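# Put stapler and tape measure in tray, spare paper cutter

## Task

Place both the stapler and the tape measure inside the tray. The paper cutter must stay exactly as it is and must not be touched. The user is unavailable, so no questions can be answered.

## Robot and tools

Robot: two arms, left_arm and right_arm, each with six joints and a parallel gripper. Scene frame: origin at table height midway between the nominal bases, +x out over the table, +z up, left_arm on the +y side (arm names do not match image sides). Calibrated bases: left_arm at (+0.029, +0.369, 0) m, quat_wxyz (+1.000, 0, 0, +0.026); right_arm at (+0.006, -0.302, 0) m, quat_wxyz (+1.000, 0, 0, -0.008). Each arm's end_effector_position (m) and end_effector_quat_wxyz are in that arm's own base frame; fixed cameras and the table use the scene frame. The printed hand pose can be off by a few cm, more at long reach. The gripper's fingers point along its +z and close along its y; the reported point sits between the pads, about 1 cm behind the tips.

Row layout (used by every moving tool): 14 numbers, first left_arm then right_arm, 7 each: wrist roll, wrist yaw, shoulder, wrist pitch, elbow, waist, then gripper opening. Waist and wrist pitch have inverted signs in everything you send and read; their stated ranges flip accordingly (e.g. -0.5..2.0 becomes -2.0..0.5). Stated ranges in arm signs: waist -2.618..3.054, shoulder 0..3.142, elbow 0..3.142, wrist pitch -1.571..1.571, wrist yaw -1.571..1.571, wrist roll -2.094..2.094 (rad); real ends may differ by up to 0.059 rad.

Joint numbers in a row are offsets, scaled to [-1, 1], measured from the Joint targets shown at the start of that action or call (not from the previous row). Scale: 1.0 = 2.224 rad for waist, shoulder, elbow; 8.485 rad for the three wrist joints. Sending the same offset again moves further. Opening is absolute, not an offset: +1 fully open (pads 0.094 m apart), -1 closed. To keep a gripper unchanged, resend its current command; 0 means half-way, not 'no change'.

execute_actions: actions = list of actions, each up to 15 rows of 14 numbers, one row per 1/30 s step; a short action repeats its last row. An action asking a joint more than 0.059 rad beyond its range is refused for both arms; a malformed action or a failing first action rejects the whole call. Empty actions just returns state and images. cameras picks views (omit/null/["all"] for all, [] for none): cam_high, cam_low, cam_over, cam_left_wrist, cam_right_wrist.

move: target is one 14-number row or a list of up to 15 rows, all offsets from the same current Joint targets; joints interpolate together, so grippers travel on curves, without avoiding obstacles or the other arm. speed: rad/s of the joint with farthest to go, 0.01..12.57, default 0.5, one value or one per target. blend: rad of corner rounding per target, 0 = stop. opening_speed: rate of opening change per second, at least 0.2; use it to close gently. grip_force: newtons per pad, 10..50, per arm list allowed, persists; lower forces close slowly. blocking=false returns after about 0.5 s while it runs. The result adds a 'move:' line: done, off_target (resting more than 0.035 rad from target), moving, held or fault, plus limits=held if steps were withheld. Neither done nor off_target tells you about contact.

wait: seconds 0..10; arms hold their last command, a running move continues. stop: brakes a running move. zoom_image: camera plus region [x0, y0, x1, y1] in pixels (max 504x504) of that camera's newest image. finished_scene: ends the scene permanently; optional scene = 1.

Results: Joint positions (rad, then pad gap in m) and Joint velocities per arm in the row order above; 'within noise' means at rest. Joint targets are what your next offsets count from. Tool commands gives current gripper commands. grip_measured reads on the -1..+1 scale; on a hard part under full squeeze it sits a little below the part's width. grip_effort_nm is averaged motor effort (negative = closing), not pad force, and does not return to zero. Joint torques are total drive output, offset and noisy; numbers 3, 5, 6 wrap at ±28 N m. 'joint sent to its limit', 'joint command not followed' (clearance check), MOTOR HOT (75 °C) and OVER-TEMPERATURE FAULT (90 °C, arm folds and idles; 100 °C it collapses) may appear. Targets are limited per step to 0.339 rad (big joints) or 2.2 rad (wrists) ahead of measured angles, and trimmed if the gripper would jump more than 200 mm.

Care: keep the paper cutter untouched; nothing may leave the table. Avoid drops, releasing moving items, fast impacts, hard pushes and heavy objects being struck. Keep the arms from touching each other or a gripper from closing on the other arm's fingers. Avoid strain on wrist camera cables and long holding of loads or stretched poses (heat). To end a push, command targets back past the measured positions. Loose objects may get nudged occasionally. The scene keeps running while you think.

Each tool is called after "Emit:" by a JSON object that holds its "fn" and its "kwargs".

## Session

Emit:
{"fn": "execute_actions", "kwargs": {"actions": []}}

Scene clock: 0.00 s.
left_arm: end_effector_position=(+0.3210, +0.0021, +0.3164) grip_measured=+1.000 grip_effort_nm=n/a end_effector_quat_wxyz=(+0.562, -0.255, +0.782, -0.087) | right_arm: end_effector_position=(+0.3314, -0.0438, +0.2243) grip_measured=+1.000 grip_effort_nm=n/a end_effector_quat_wxyz=(+0.559, +0.151, +0.815, -0.004)
Joint names: [wrist roll, wrist yaw, shoulder, wrist pitch, elbow, waist]
Joint positions: left_arm=[-0.588 -0.307 0.886 0.474 0.981 0.167 0.094] | right_arm=[0.217 0.104 0.873 0.137 0.623 0.079 0.094]
Joint velocities: within noise
Joint torques (N m): no reading
Heat: left arm: 42 °C; right arm: 44 °C.
Joint targets: left_arm=[-0.586 -0.310 0.880 0.482 0.989 0.167] | right_arm=[0.216 0.105 0.866 0.145 0.628 0.079]
Tool commands: left_gripper/opening=+1.0 right_gripper/opening=+1.0

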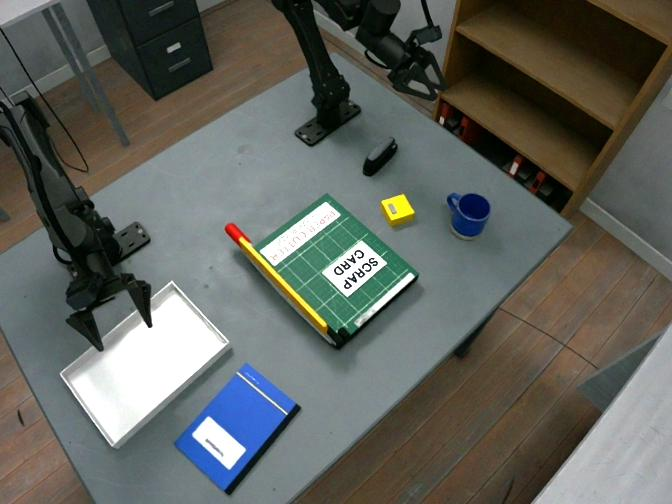

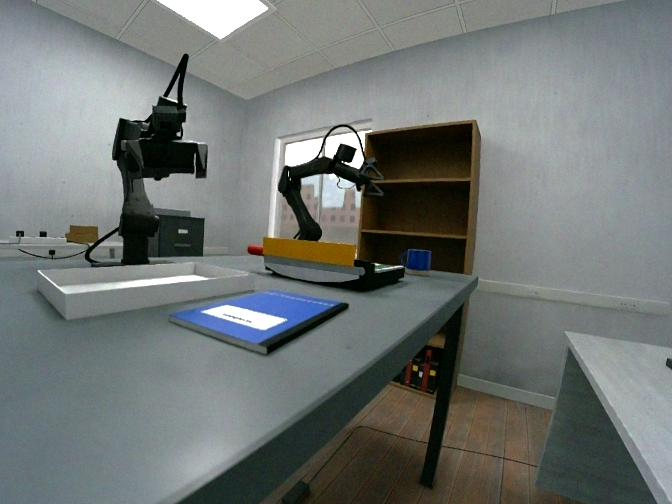

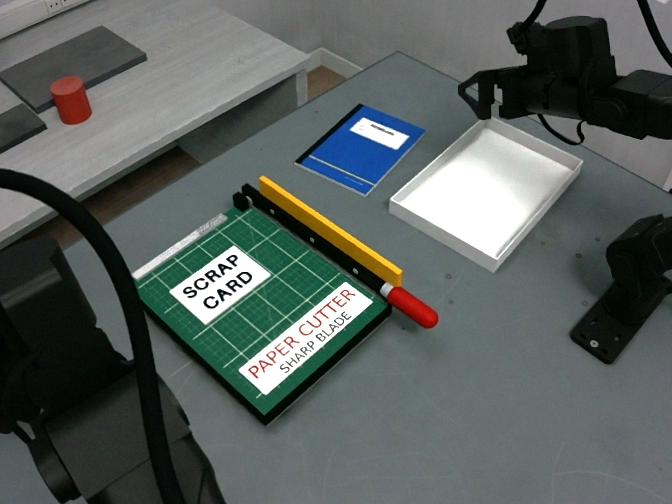

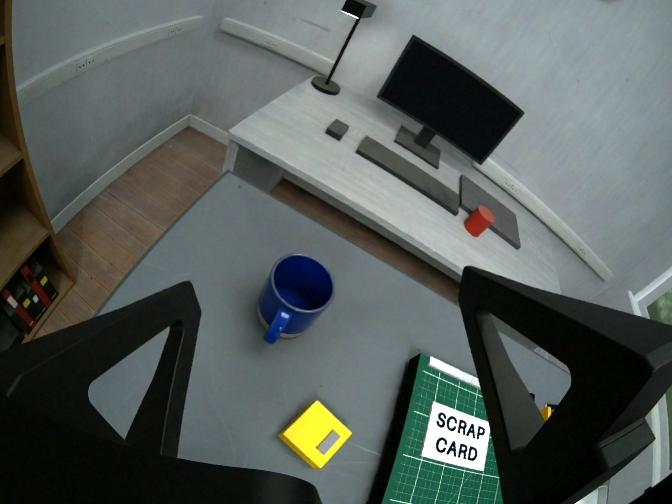

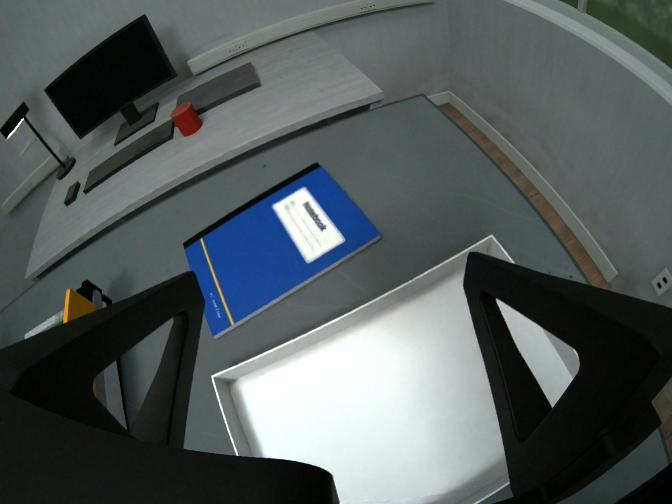

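Emit:
{"fn": "move", "kwargs": {"target": [0.0691,0.0365,0.1798,0.1125,0.1922,-0.0751,1,-0.0255,-0.0124,0.3224,0.1466,0.4694,0.1308,1], "speed": 0.8}}

Scene clock: 51.03 s.
left_arm: end_effector_position=(+0.2435, +0.0003, +0.2167) grip_measured=+1.000 grip_effort_nm=0.01 end_effector_quat_wxyz=(+0.131, +0.000, +0.991, +0.002) | right_arm: end_effector_position=(+0.3044, -0.1167, +0.2233) grip_measured=+1.000 grip_effort_nm=-0.01 end_effector_quat_wxyz=(+0.136, +0.185, +0.973, -0.028)
Joint names: [wrist roll, wrist yaw, shoulder, wrist pitch, elbow, waist]
Joint positions: left_arm=[-0.006 -0.007 1.272 1.424 1.388 0.008 0.094] | right_arm=[0.009 0.007 1.565 1.38 1.654 0.365 0.094]
Joint torques (N m): left_arm=[0.07 0.05 -3.06 -0.65 9.16 -0.66] | right_arm=[-0.11 -0.06 -5.18 -0.65 7.9 0.36]
Heat: left arm: 45 °C; right arm: 47 °C.
Joint targets: left_arm=[0.000 0.000 1.279 1.437 1.416 0.000] | right_arm=[0.000 0.000 1.583 1.389 1.672 0.369]
move: done

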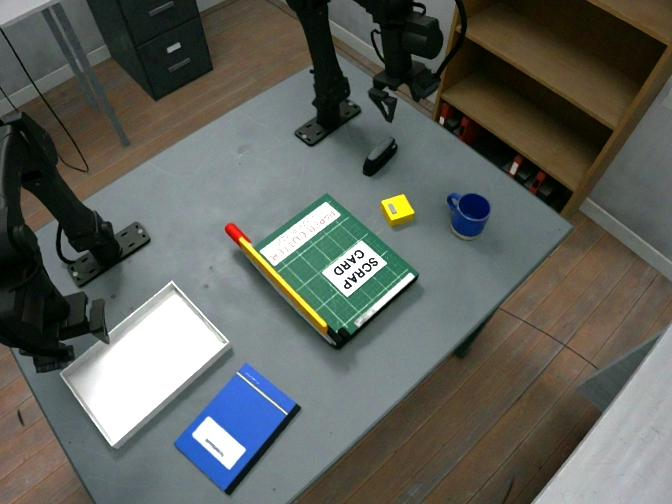

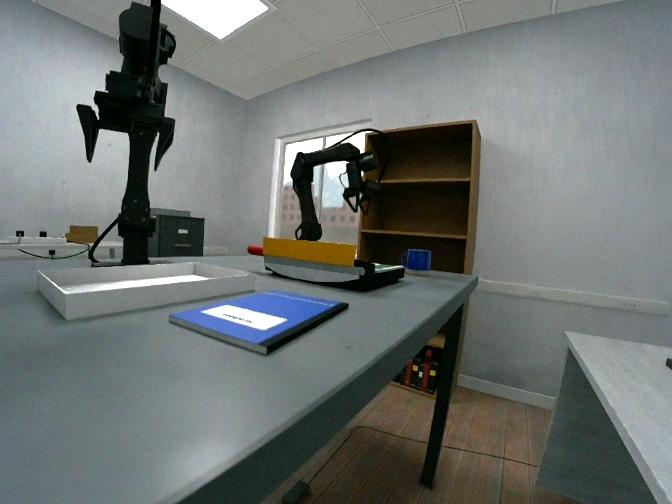

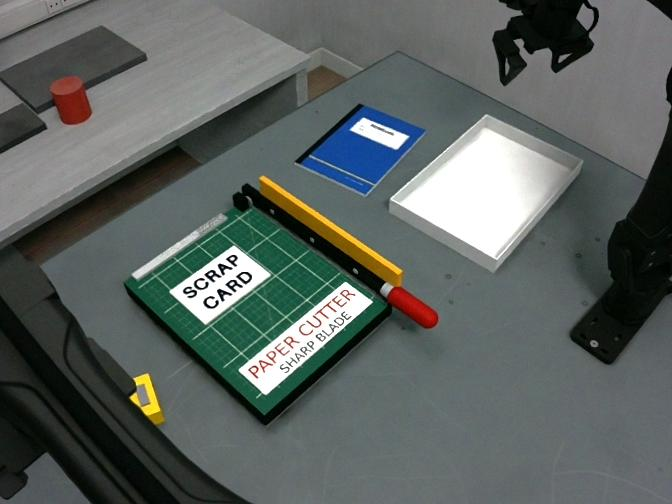

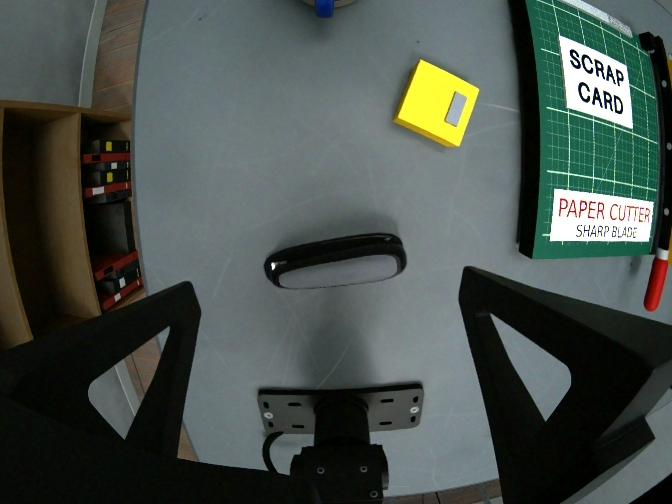

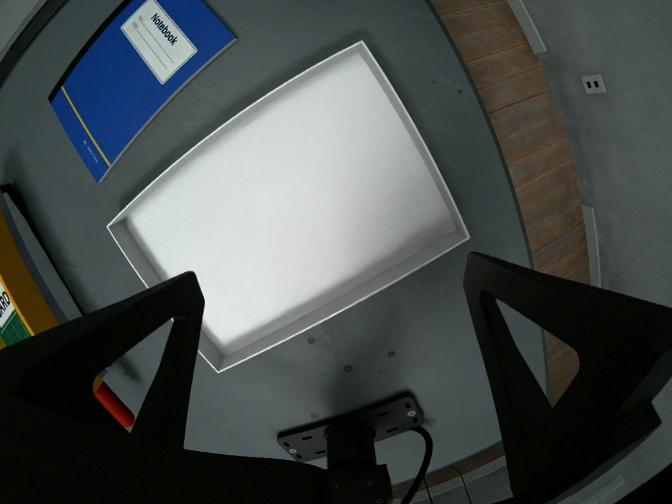

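Emit:
{"fn": "move", "kwargs": {"target": [0.1732,0,0.0054,-0.0123,-0.1632,0,1,0,0,0,0,0,0,1], "speed": 1.0, "cameras": ["cam_high","cam_left_wrist"]}}

Scene clock: 90.13 s.
left_arm: end_effector_position=(+0.1999, +0.0006, +0.1270) grip_measured=+1.000 grip_effort_nm=0.00 end_effector_quat_wxyz=(+0.002, +0.671, +0.742, +0.006) | right_arm: end_effector_position=(+0.3043, -0.1167, +0.2232) grip_measured=+1.000 grip_effort_nm=-0.01 end_effector_quat_wxyz=(+0.136, +0.185, +0.973, -0.028)
Joint names: [wrist roll, wrist yaw, shoulder, wrist pitch, elbow, waist]
Joint positions: left_arm=[1.463 -0.006 1.284 1.343 1.066 0.008 0.094] | right_arm=[0.009 0.007 1.565 1.381 1.654 0.365 0.094]
Joint torques (N m): left_arm=[0.06 0.05 -3.03 -0.36 5.76 -0.7] | right_arm=[-0.11 -0.06 -5.16 -0.64 7.84 0.39]
Heat: left arm: 43 °C; right arm: 45 °C.
Joint targets: left_arm=[1.470 0.000 1.291 1.333 1.053 0.000] | right_arm=[0.000 0.000 1.583 1.389 1.672 0.369]
move: done
Images, in order (width x height): cam_high 672x504, cam_left_wrist 672x504.

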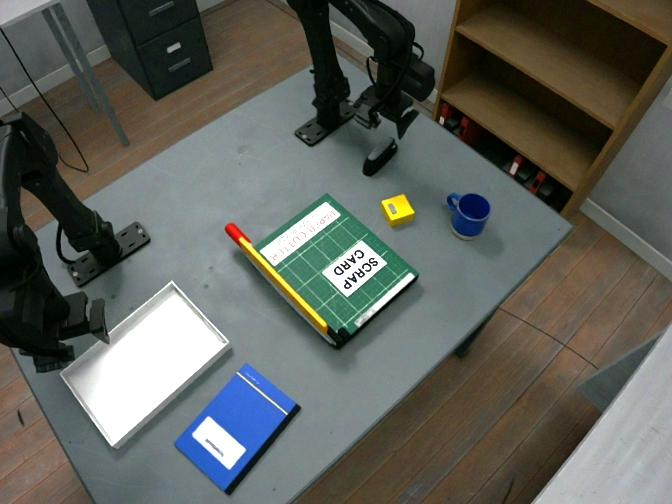

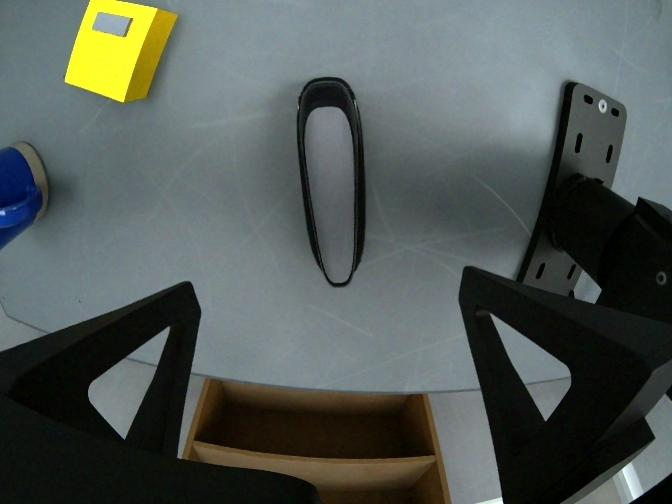

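Emit:
{"fn": "move", "kwargs": {"target": [[-0.0141,0,0.0407,-0.0509,-0.1537,0.0225,1,0,0,0,0,0,0,1],[-0.0141,0,0.0407,-0.0509,-0.1537,0.0225,-1,0,0,0,0,0,0,1]], "speed": 0.5, "grip_force": [35,50], "cameras": ["cam_high","cam_left_wrist"]}}

Scene clock: 104.87 s.
left_arm: end_effector_position=(+0.2008, -0.0065, +0.0257) grip_measured=-0.399 grip_effort_nm=-0.68 end_effector_quat_wxyz=(+0.000, +0.644, +0.765, +0.004) | right_arm: end_effector_position=(+0.3043, -0.1167, +0.2232) grip_measured=+1.000 grip_effort_nm=-0.01 end_effector_quat_wxyz=(+0.136, +0.185, +0.973, -0.028)
Joint names: [wrist roll, wrist yaw, shoulder, wrist pitch, elbow, waist]
Joint positions: left_arm=[1.356 -0.006 1.375 0.911 0.721 0.043 0.028] | right_arm=[0.009 0.007 1.565 1.381 1.654 0.365 0.094]
Joint torques (N m): left_arm=[-0.08 0.04 -3.55 -0.32 5.57 0.57] | right_arm=[-0.11 -0.07 -5.18 -0.63 7.83 0.36]
Heat: left arm: 42 °C; right arm: 45 °C.
Joint targets: left_arm=[1.350 0.000 1.382 0.901 0.711 0.050] | right_arm=[0.000 0.000 1.583 1.389 1.672 0.369]
grip_force (N): 35, 50
move: done
Images, in order (width x height): cam_high 672x504, cam_left_wrist 672x504.

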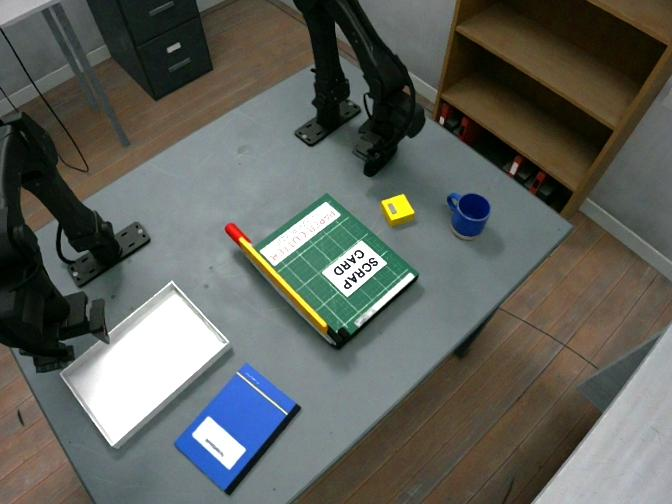

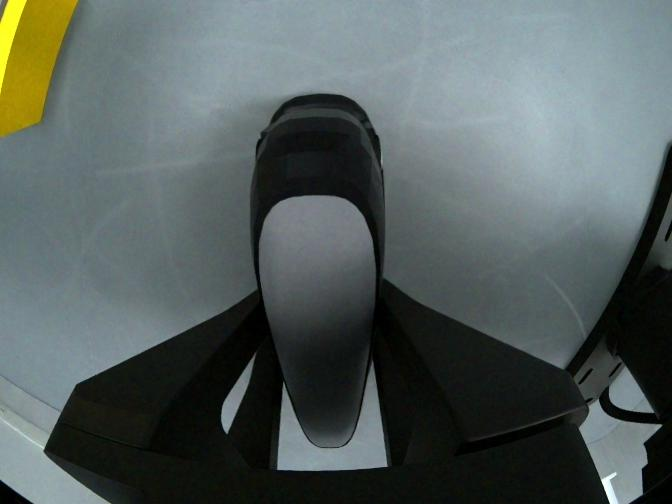

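Emit:
{"fn": "move", "kwargs": {"target": [[0,0,-0.0409,0.0509,0.1537,0,-1,0,0,0,0,0,0,1],[0.0177,0,-0.0409,0.0509,0.1537,0.562,-1,0,0,0,0,0,0,1],[0.0259,0,0.1661,0.0482,0.35,0.7059,-1,0,0,0,0,0,0,1],[0.0259,0,0.2005,0.004,0.2161,0.7059,-1,0,0,0,0,0,0,1]], "speed": [0.7,1.0,0.8,0.5], "blend": [0.1,0.1,0.02,0]}}

Scene clock: 130.03 s.
left_arm: end_effector_position=(-0.0134, -0.3199, +0.0304) grip_measured=-0.401 grip_effort_nm=-0.74 end_effector_quat_wxyz=(+0.003, +1.000, -0.020, +0.003) | right_arm: end_effector_position=(+0.3043, -0.1167, +0.2232) grip_measured=+1.000 grip_effort_nm=-0.01 end_effector_quat_wxyz=(+0.136, +0.185, +0.973, -0.028)
Joint names: [wrist roll, wrist yaw, shoulder, wrist pitch, elbow, waist]
Joint positions: left_arm=[1.563 -0.006 1.818 0.944 1.198 1.619 0.028] | right_arm=[0.009 0.007 1.565 1.381 1.654 0.365 0.094]
Joint torques (N m): left_arm=[0.08 0.07 -8.44 -0.28 5.89 0.17] | right_arm=[-0.11 -0.07 -5.2 -0.64 7.83 0.38]
Heat: left arm: 42 °C; right arm: 44 °C.
Joint targets: left_arm=[1.570 0.000 1.828 0.934 1.192 1.620] | right_arm=[0.000 0.000 1.583 1.389 1.672 0.369]
grip_force (N): 35, 50
move: done

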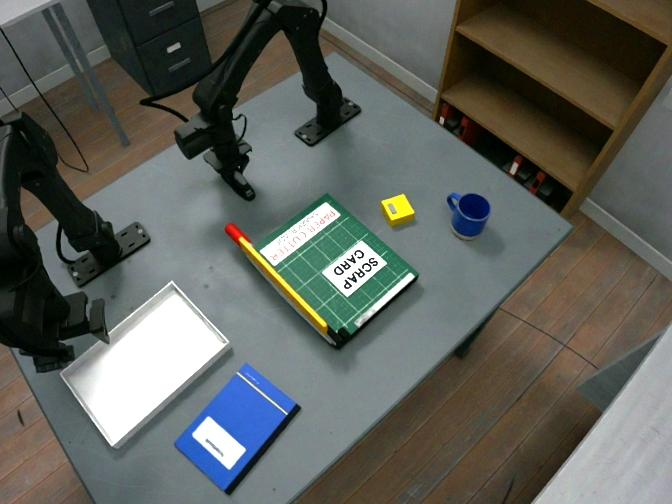

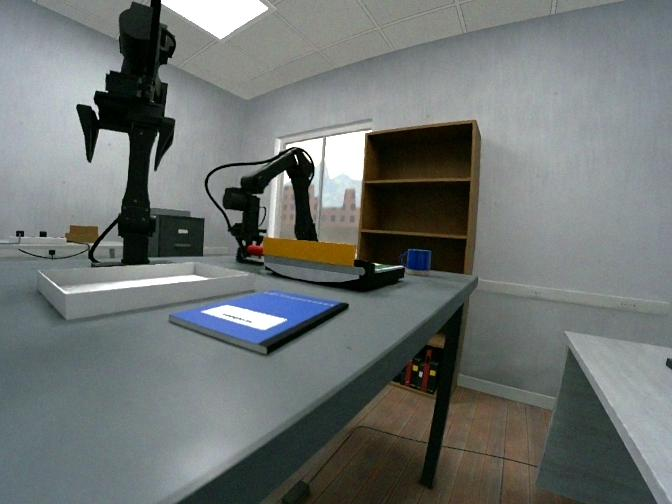

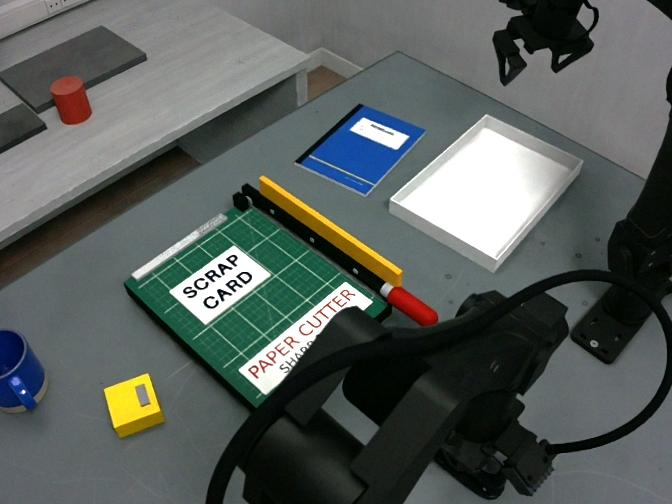

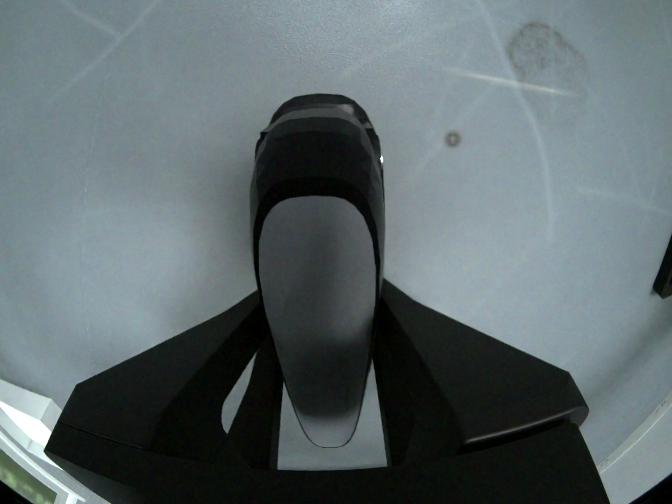

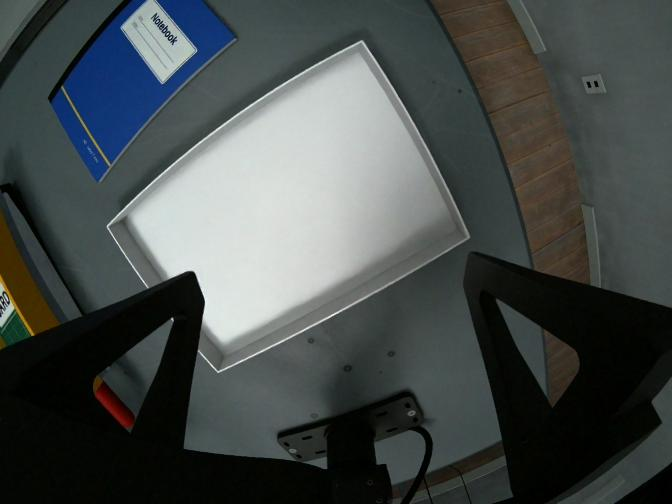

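Emit:
{"fn": "move", "kwargs": {"target": [[0,0,0.0027,-0.0017,-0.0042,0,-0.4,0,0,0,0,0,0,1],[0,0,0.0027,-0.0017,-0.0042,0,1,0,0,0,0,0,0,1],[0,0,-0.0344,0.0441,0.134,0,1,0,0,0,0,0,0,1],[-0.185,0,0.0039,0.0602,0.2337,-0.607,1,0,0,0,0,0,0,1]], "speed": [0.1,0.5,0.5,1.0], "blend": [0,0,0.1,0], "opening_speed": 1.5}}

Scene clock: 152.13 s.
left_arm: end_effector_position=(+0.3247, -0.0863, +0.1512) grip_measured=+0.999 grip_effort_nm=0.07 end_effector_quat_wxyz=(+0.003, +0.136, +0.991, +0.002) | right_arm: end_effector_position=(+0.3043, -0.1167, +0.2232) grip_measured=+1.000 grip_effort_nm=-0.01 end_effector_quat_wxyz=(+0.136, +0.185, +0.973, -0.028)
Joint names: [wrist roll, wrist yaw, shoulder, wrist pitch, elbow, waist]
Joint positions: left_arm=[0.007 -0.006 1.817 1.434 1.684 0.266 0.094] | right_arm=[0.009 0.007 1.565 1.381 1.654 0.365 0.094]
Joint torques (N m): left_arm=[-0.08 0.06 -7.75 -0.11 9.13 0.4] | right_arm=[-0.12 -0.06 -5.22 -0.63 7.84 0.4]
Heat: left arm: 42 °C; right arm: 44 °C.
Joint targets: left_arm=[0.001 0.000 1.837 1.445 1.712 0.270] | right_arm=[0.000 0.000 1.583 1.389 1.672 0.369]
grip_force (N): 35, 50
move: done

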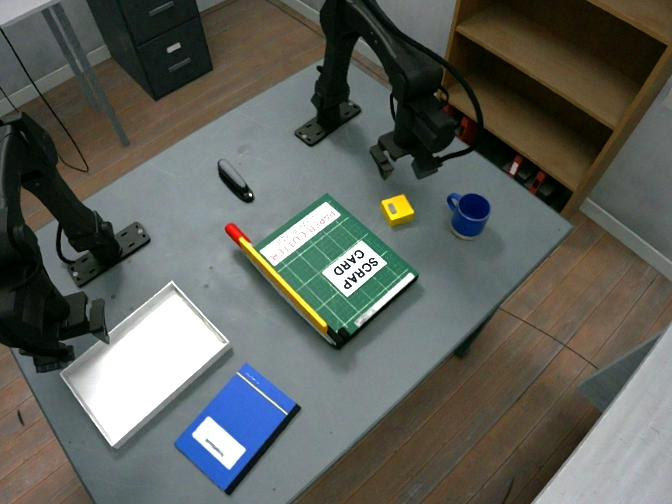

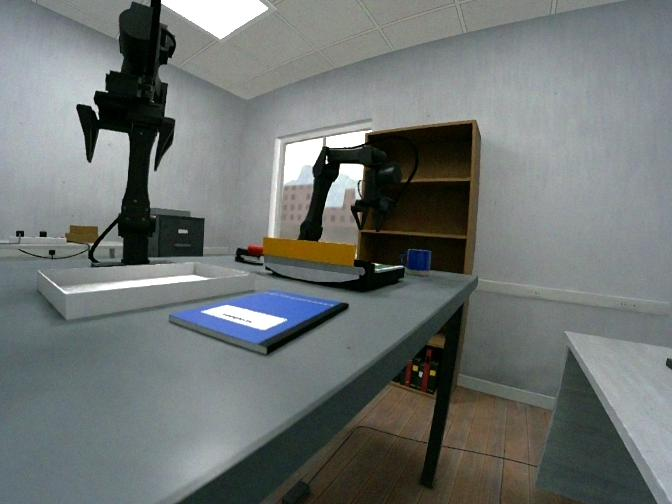

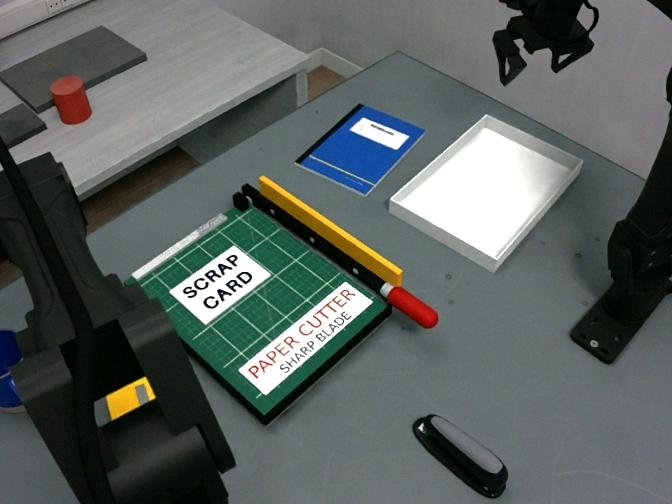

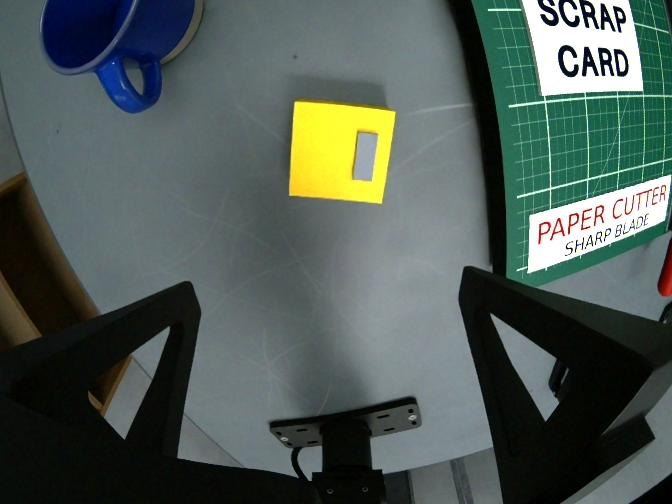

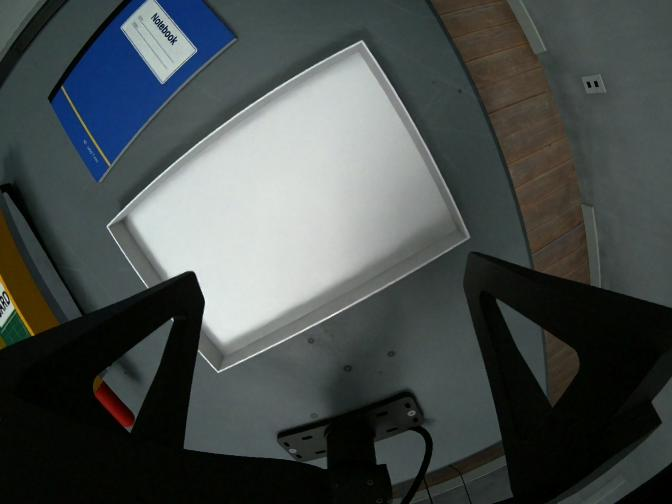

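Emit:
{"fn": "move", "kwargs": {"target": [[0.0082,0,0.0748,-0.0556,-0.1379,0.0081,1,0.1763,0,0.138,-0.0006,0.0142,-0.8458,1],[0.0082,0,0.0748,-0.0556,-0.1379,0.0081,-1,0.1763,0,0.138,-0.0006,0.0142,-0.8458,1]], "speed": 1.0}}

Scene clock: 175.40 s.
left_arm: end_effector_position=(+0.3540, -0.1007, +0.0292) grip_measured=+0.285 grip_effort_nm=-0.70 end_effector_quat_wxyz=(+0.007, +0.172, +0.985, +0.001) | right_arm: end_effector_position=(+0.0157, +0.3503, +0.1360) grip_measured=+1.000 grip_effort_nm=-0.01 end_effector_quat_wxyz=(-0.006, -0.016, +1.000, +0.005)
Joint names: [wrist roll, wrist yaw, shoulder, wrist pitch, elbow, waist]
Joint positions: left_arm=[0.064 -0.004 1.983 0.99 1.417 0.282 0.06] | right_arm=[1.484 -0.012 1.865 1.381 1.685 -1.517 0.094]
Joint torques (N m): left_arm=[0.07 0.05 -9.25 -0.39 5.64 0.58] | right_arm=[0.11 0.14 -7.43 -0.18 7.71 0.58]
Heat: left arm: 42 °C; right arm: 44 °C.
Joint targets: left_arm=[0.070 0.000 2.003 0.973 1.405 0.288] | right_arm=[1.496 0.000 1.890 1.384 1.703 -1.512]
grip_force (N): 35, 50
move: done

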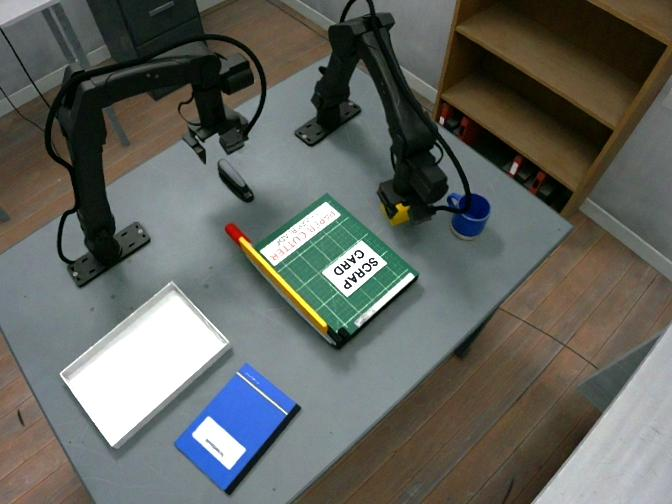

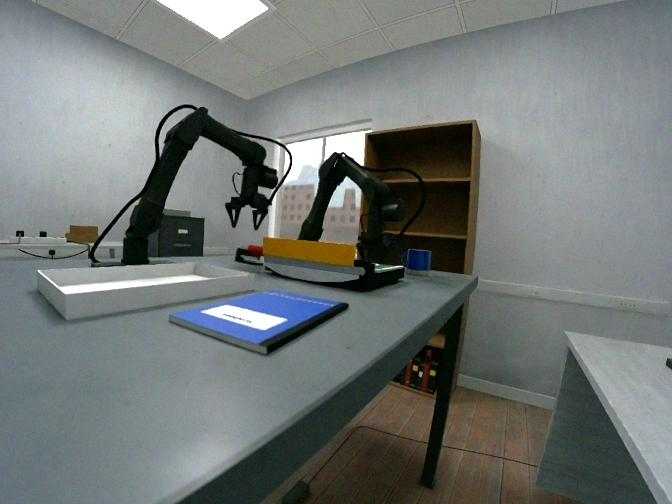

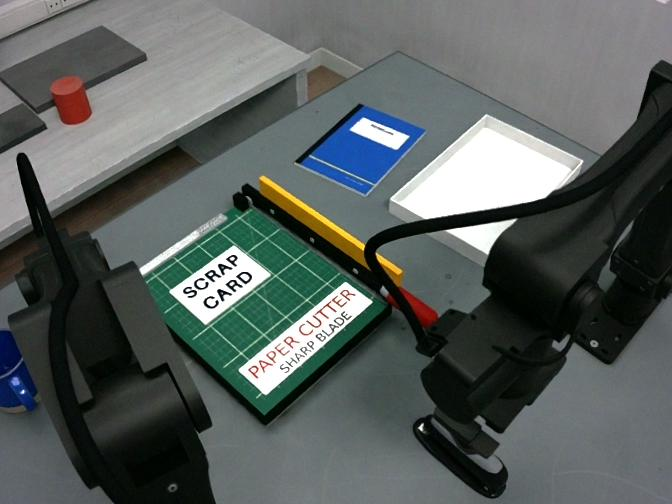

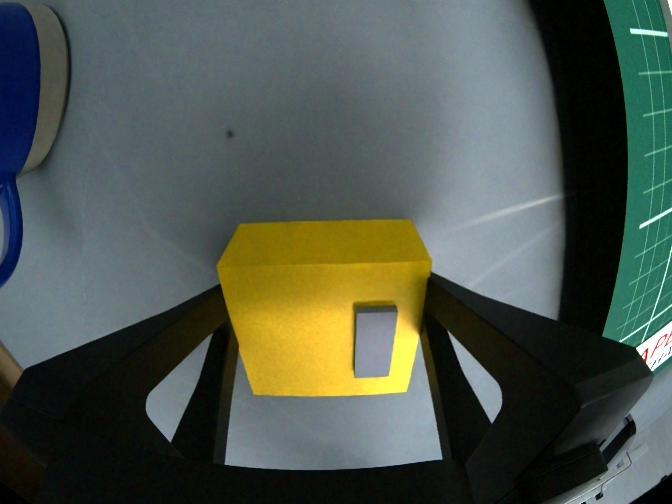

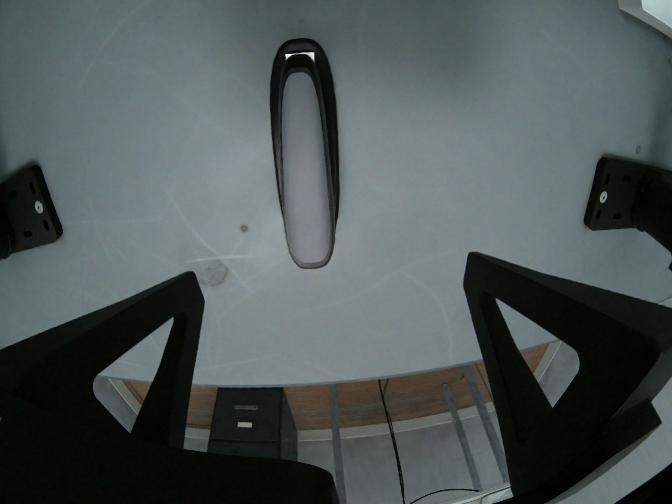

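Emit:
{"fn": "move", "kwargs": {"target": [[0,0,-0.0748,0.0557,0.138,0,-1,-0.0143,0,0.0316,-0.0015,0.0259,0.0198,1],[0,0,-0.1451,0.043,0.0189,0,-1,-0.0143,0,0.06,-0.0473,-0.1203,0.0198,1],[0,0,-0.1451,0.043,0.0189,0,-1,-0.0143,0,0.06,-0.0473,-0.1203,0.0198,-1]], "speed": 0.6, "blend": [0.02,0,0], "grip_force": [35,35]}}

Scene clock: 195.77 s.
left_arm: end_effector_position=(+0.2886, -0.0817, +0.1251) grip_measured=+0.284 grip_effort_nm=-0.74 end_effector_quat_wxyz=(-0.020, +0.172, +0.985, +0.004) | right_arm: end_effector_position=(+0.0338, +0.3695, +0.0293) grip_measured=-0.426 grip_effort_nm=-0.71 end_effector_quat_wxyz=(-0.004, -0.046, +0.999, +0.004)
Joint names: [wrist roll, wrist yaw, shoulder, wrist pitch, elbow, waist]
Joint positions: left_arm=[0.064 -0.004 1.715 1.353 1.458 0.282 0.06] | right_arm=[1.381 -0.008 2 1.005 1.441 -1.473 0.027]
Joint torques (N m): left_arm=[0.06 0.05 -11.93 -0.27 5.9 0.62] | right_arm=[-0.09 0.1 -8.42 -0.45 5.15 0.55]
Heat: left arm: 42 °C; right arm: 44 °C.
Joint targets: left_arm=[0.070 0.000 1.680 1.338 1.447 0.288] | right_arm=[1.374 0.000 2.024 0.983 1.436 -1.468]
grip_force (N): 35, 35
move: done

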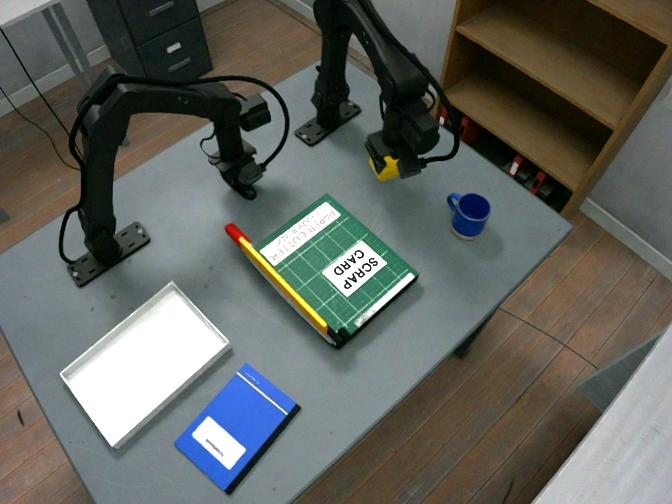

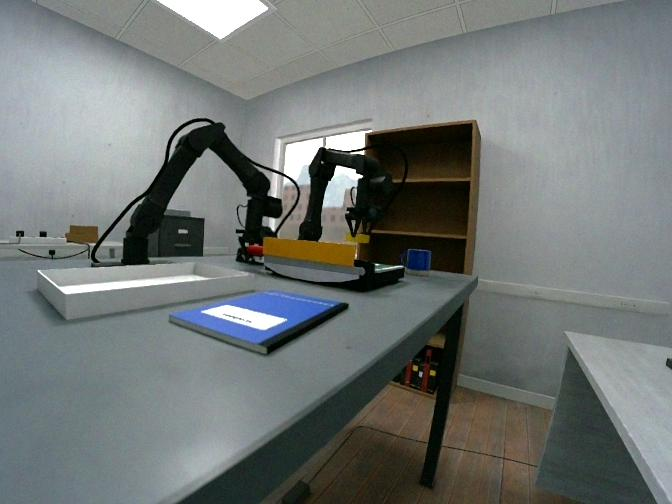

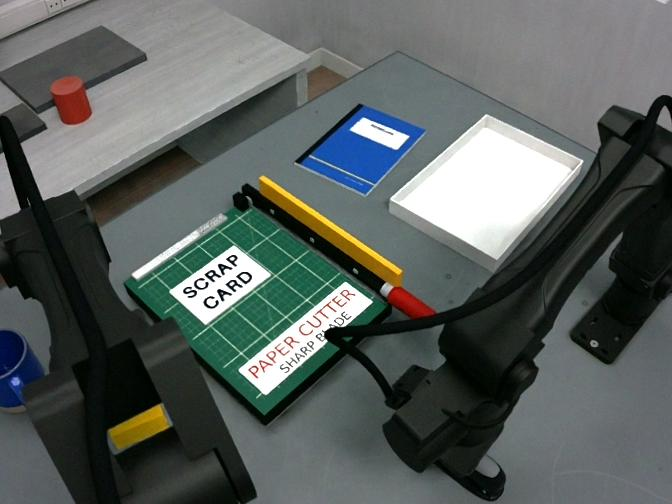

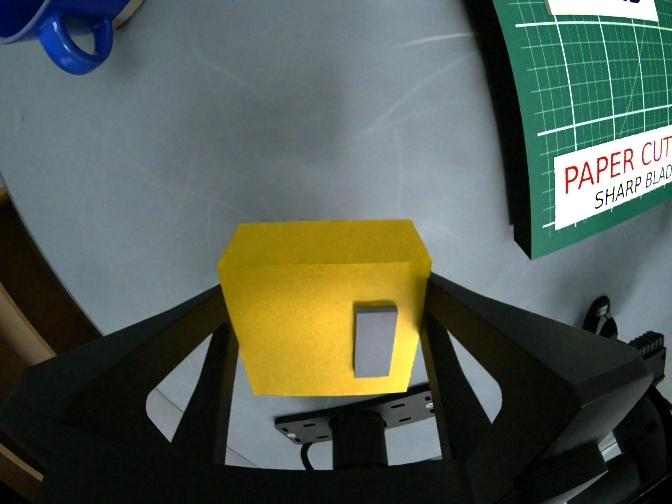

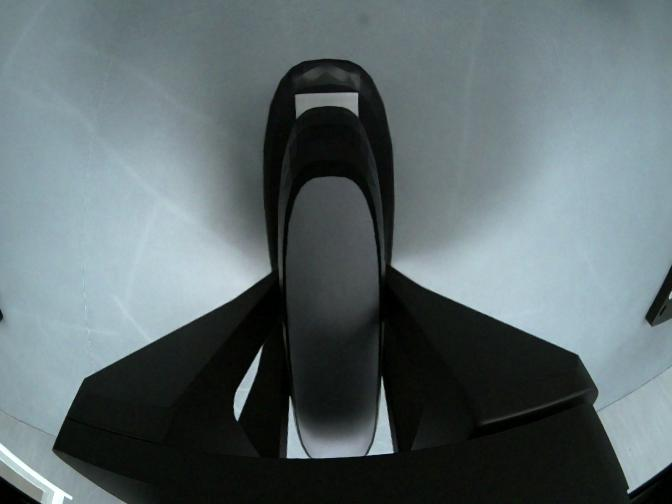

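Emit:
{"fn": "move", "kwargs": {"target": [[0,0,0,0,0,0,-1,0,0,-0.0286,0.0457,0.146,0,-1],[0,0,0,0,0,0,-1,0,0,-0.1492,0.0604,0.0813,0,-1],[0,0,0,0,0,0,-1,-0.1802,0,-0.1492,0.0604,0.0813,0.6466,-1],[-0.0079,0,0.0321,-0.0033,0.0194,0.5989,-1,-0.1802,0,-0.1378,0.0424,0.0241,0.6466,-1],[-0.0079,0,0.0665,-0.0475,-0.1145,0.5989,-1,-0.1802,0,-0.104,-0.0053,-0.1241,0.6466,-1]], "speed": [0.8,1.0,1.2,1.0,0.45], "blend": [0.1,0.1,0.05,0.02,0]}}

Scene clock: 219.87 s.
left_arm: end_effector_position=(-0.0169, -0.3182, +0.0311) grip_measured=+0.284 grip_effort_nm=-0.74 end_effector_quat_wxyz=(-0.002, +0.729, +0.685, -0.002) | right_arm: end_effector_position=(+0.3105, +0.0075, +0.0343) grip_measured=-0.430 grip_effort_nm=-0.77 end_effector_quat_wxyz=(+0.004, -0.085, +0.996, -0.003)
Joint names: [wrist roll, wrist yaw, shoulder, wrist pitch, elbow, waist]
Joint positions: left_arm=[0.009 0.005 1.817 0.953 1.199 1.624 0.06] | right_arm=[-0.146 0.005 1.777 0.948 1.162 -0.024 0.027]
Joint torques (N m): left_arm=[-0.08 -0.05 -8.1 -0.39 5.81 -0.38] | right_arm=[-0.12 -0.03 -6.87 -0.33 5.37 -0.53]
Heat: left arm: 42 °C; right arm: 44 °C.
Joint targets: left_arm=[0.003 0.000 1.828 0.935 1.193 1.620] | right_arm=[-0.154 0.000 1.792 0.938 1.160 -0.029]
grip_force (N): 35, 35
move: done

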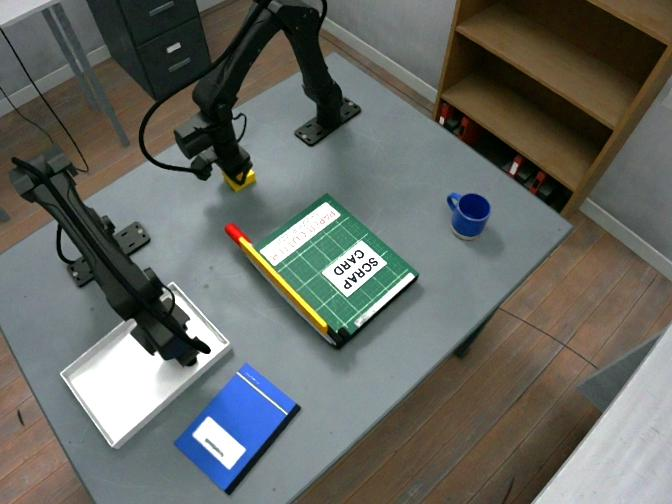

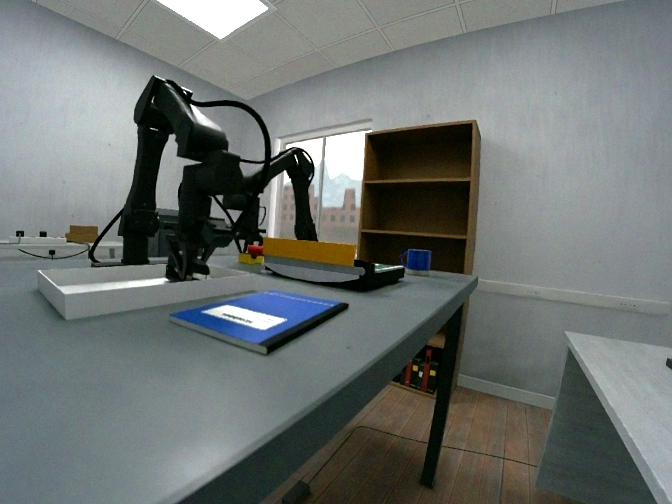

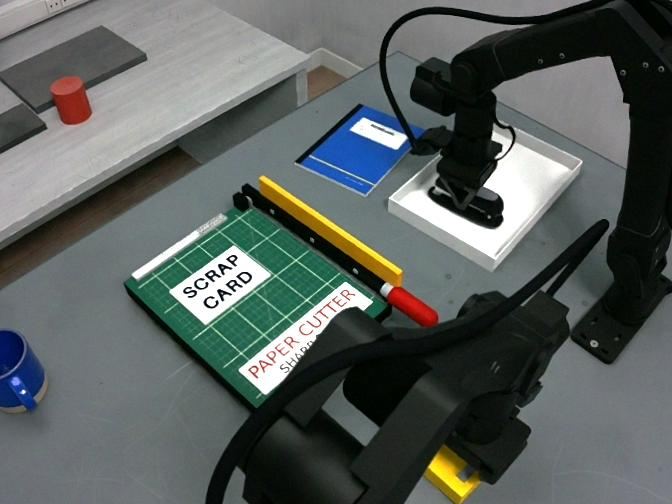

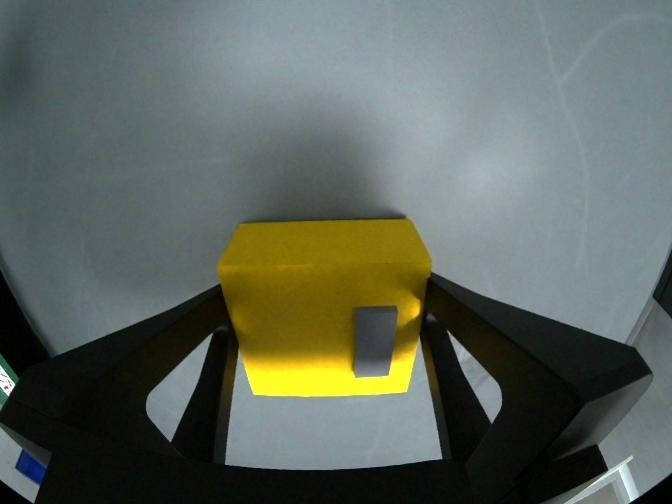

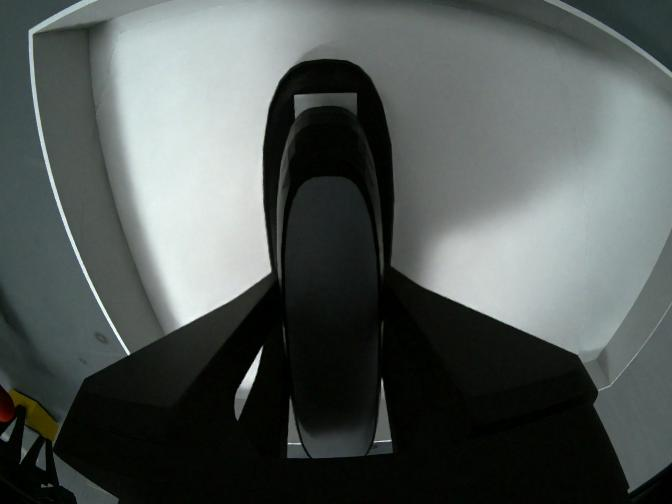

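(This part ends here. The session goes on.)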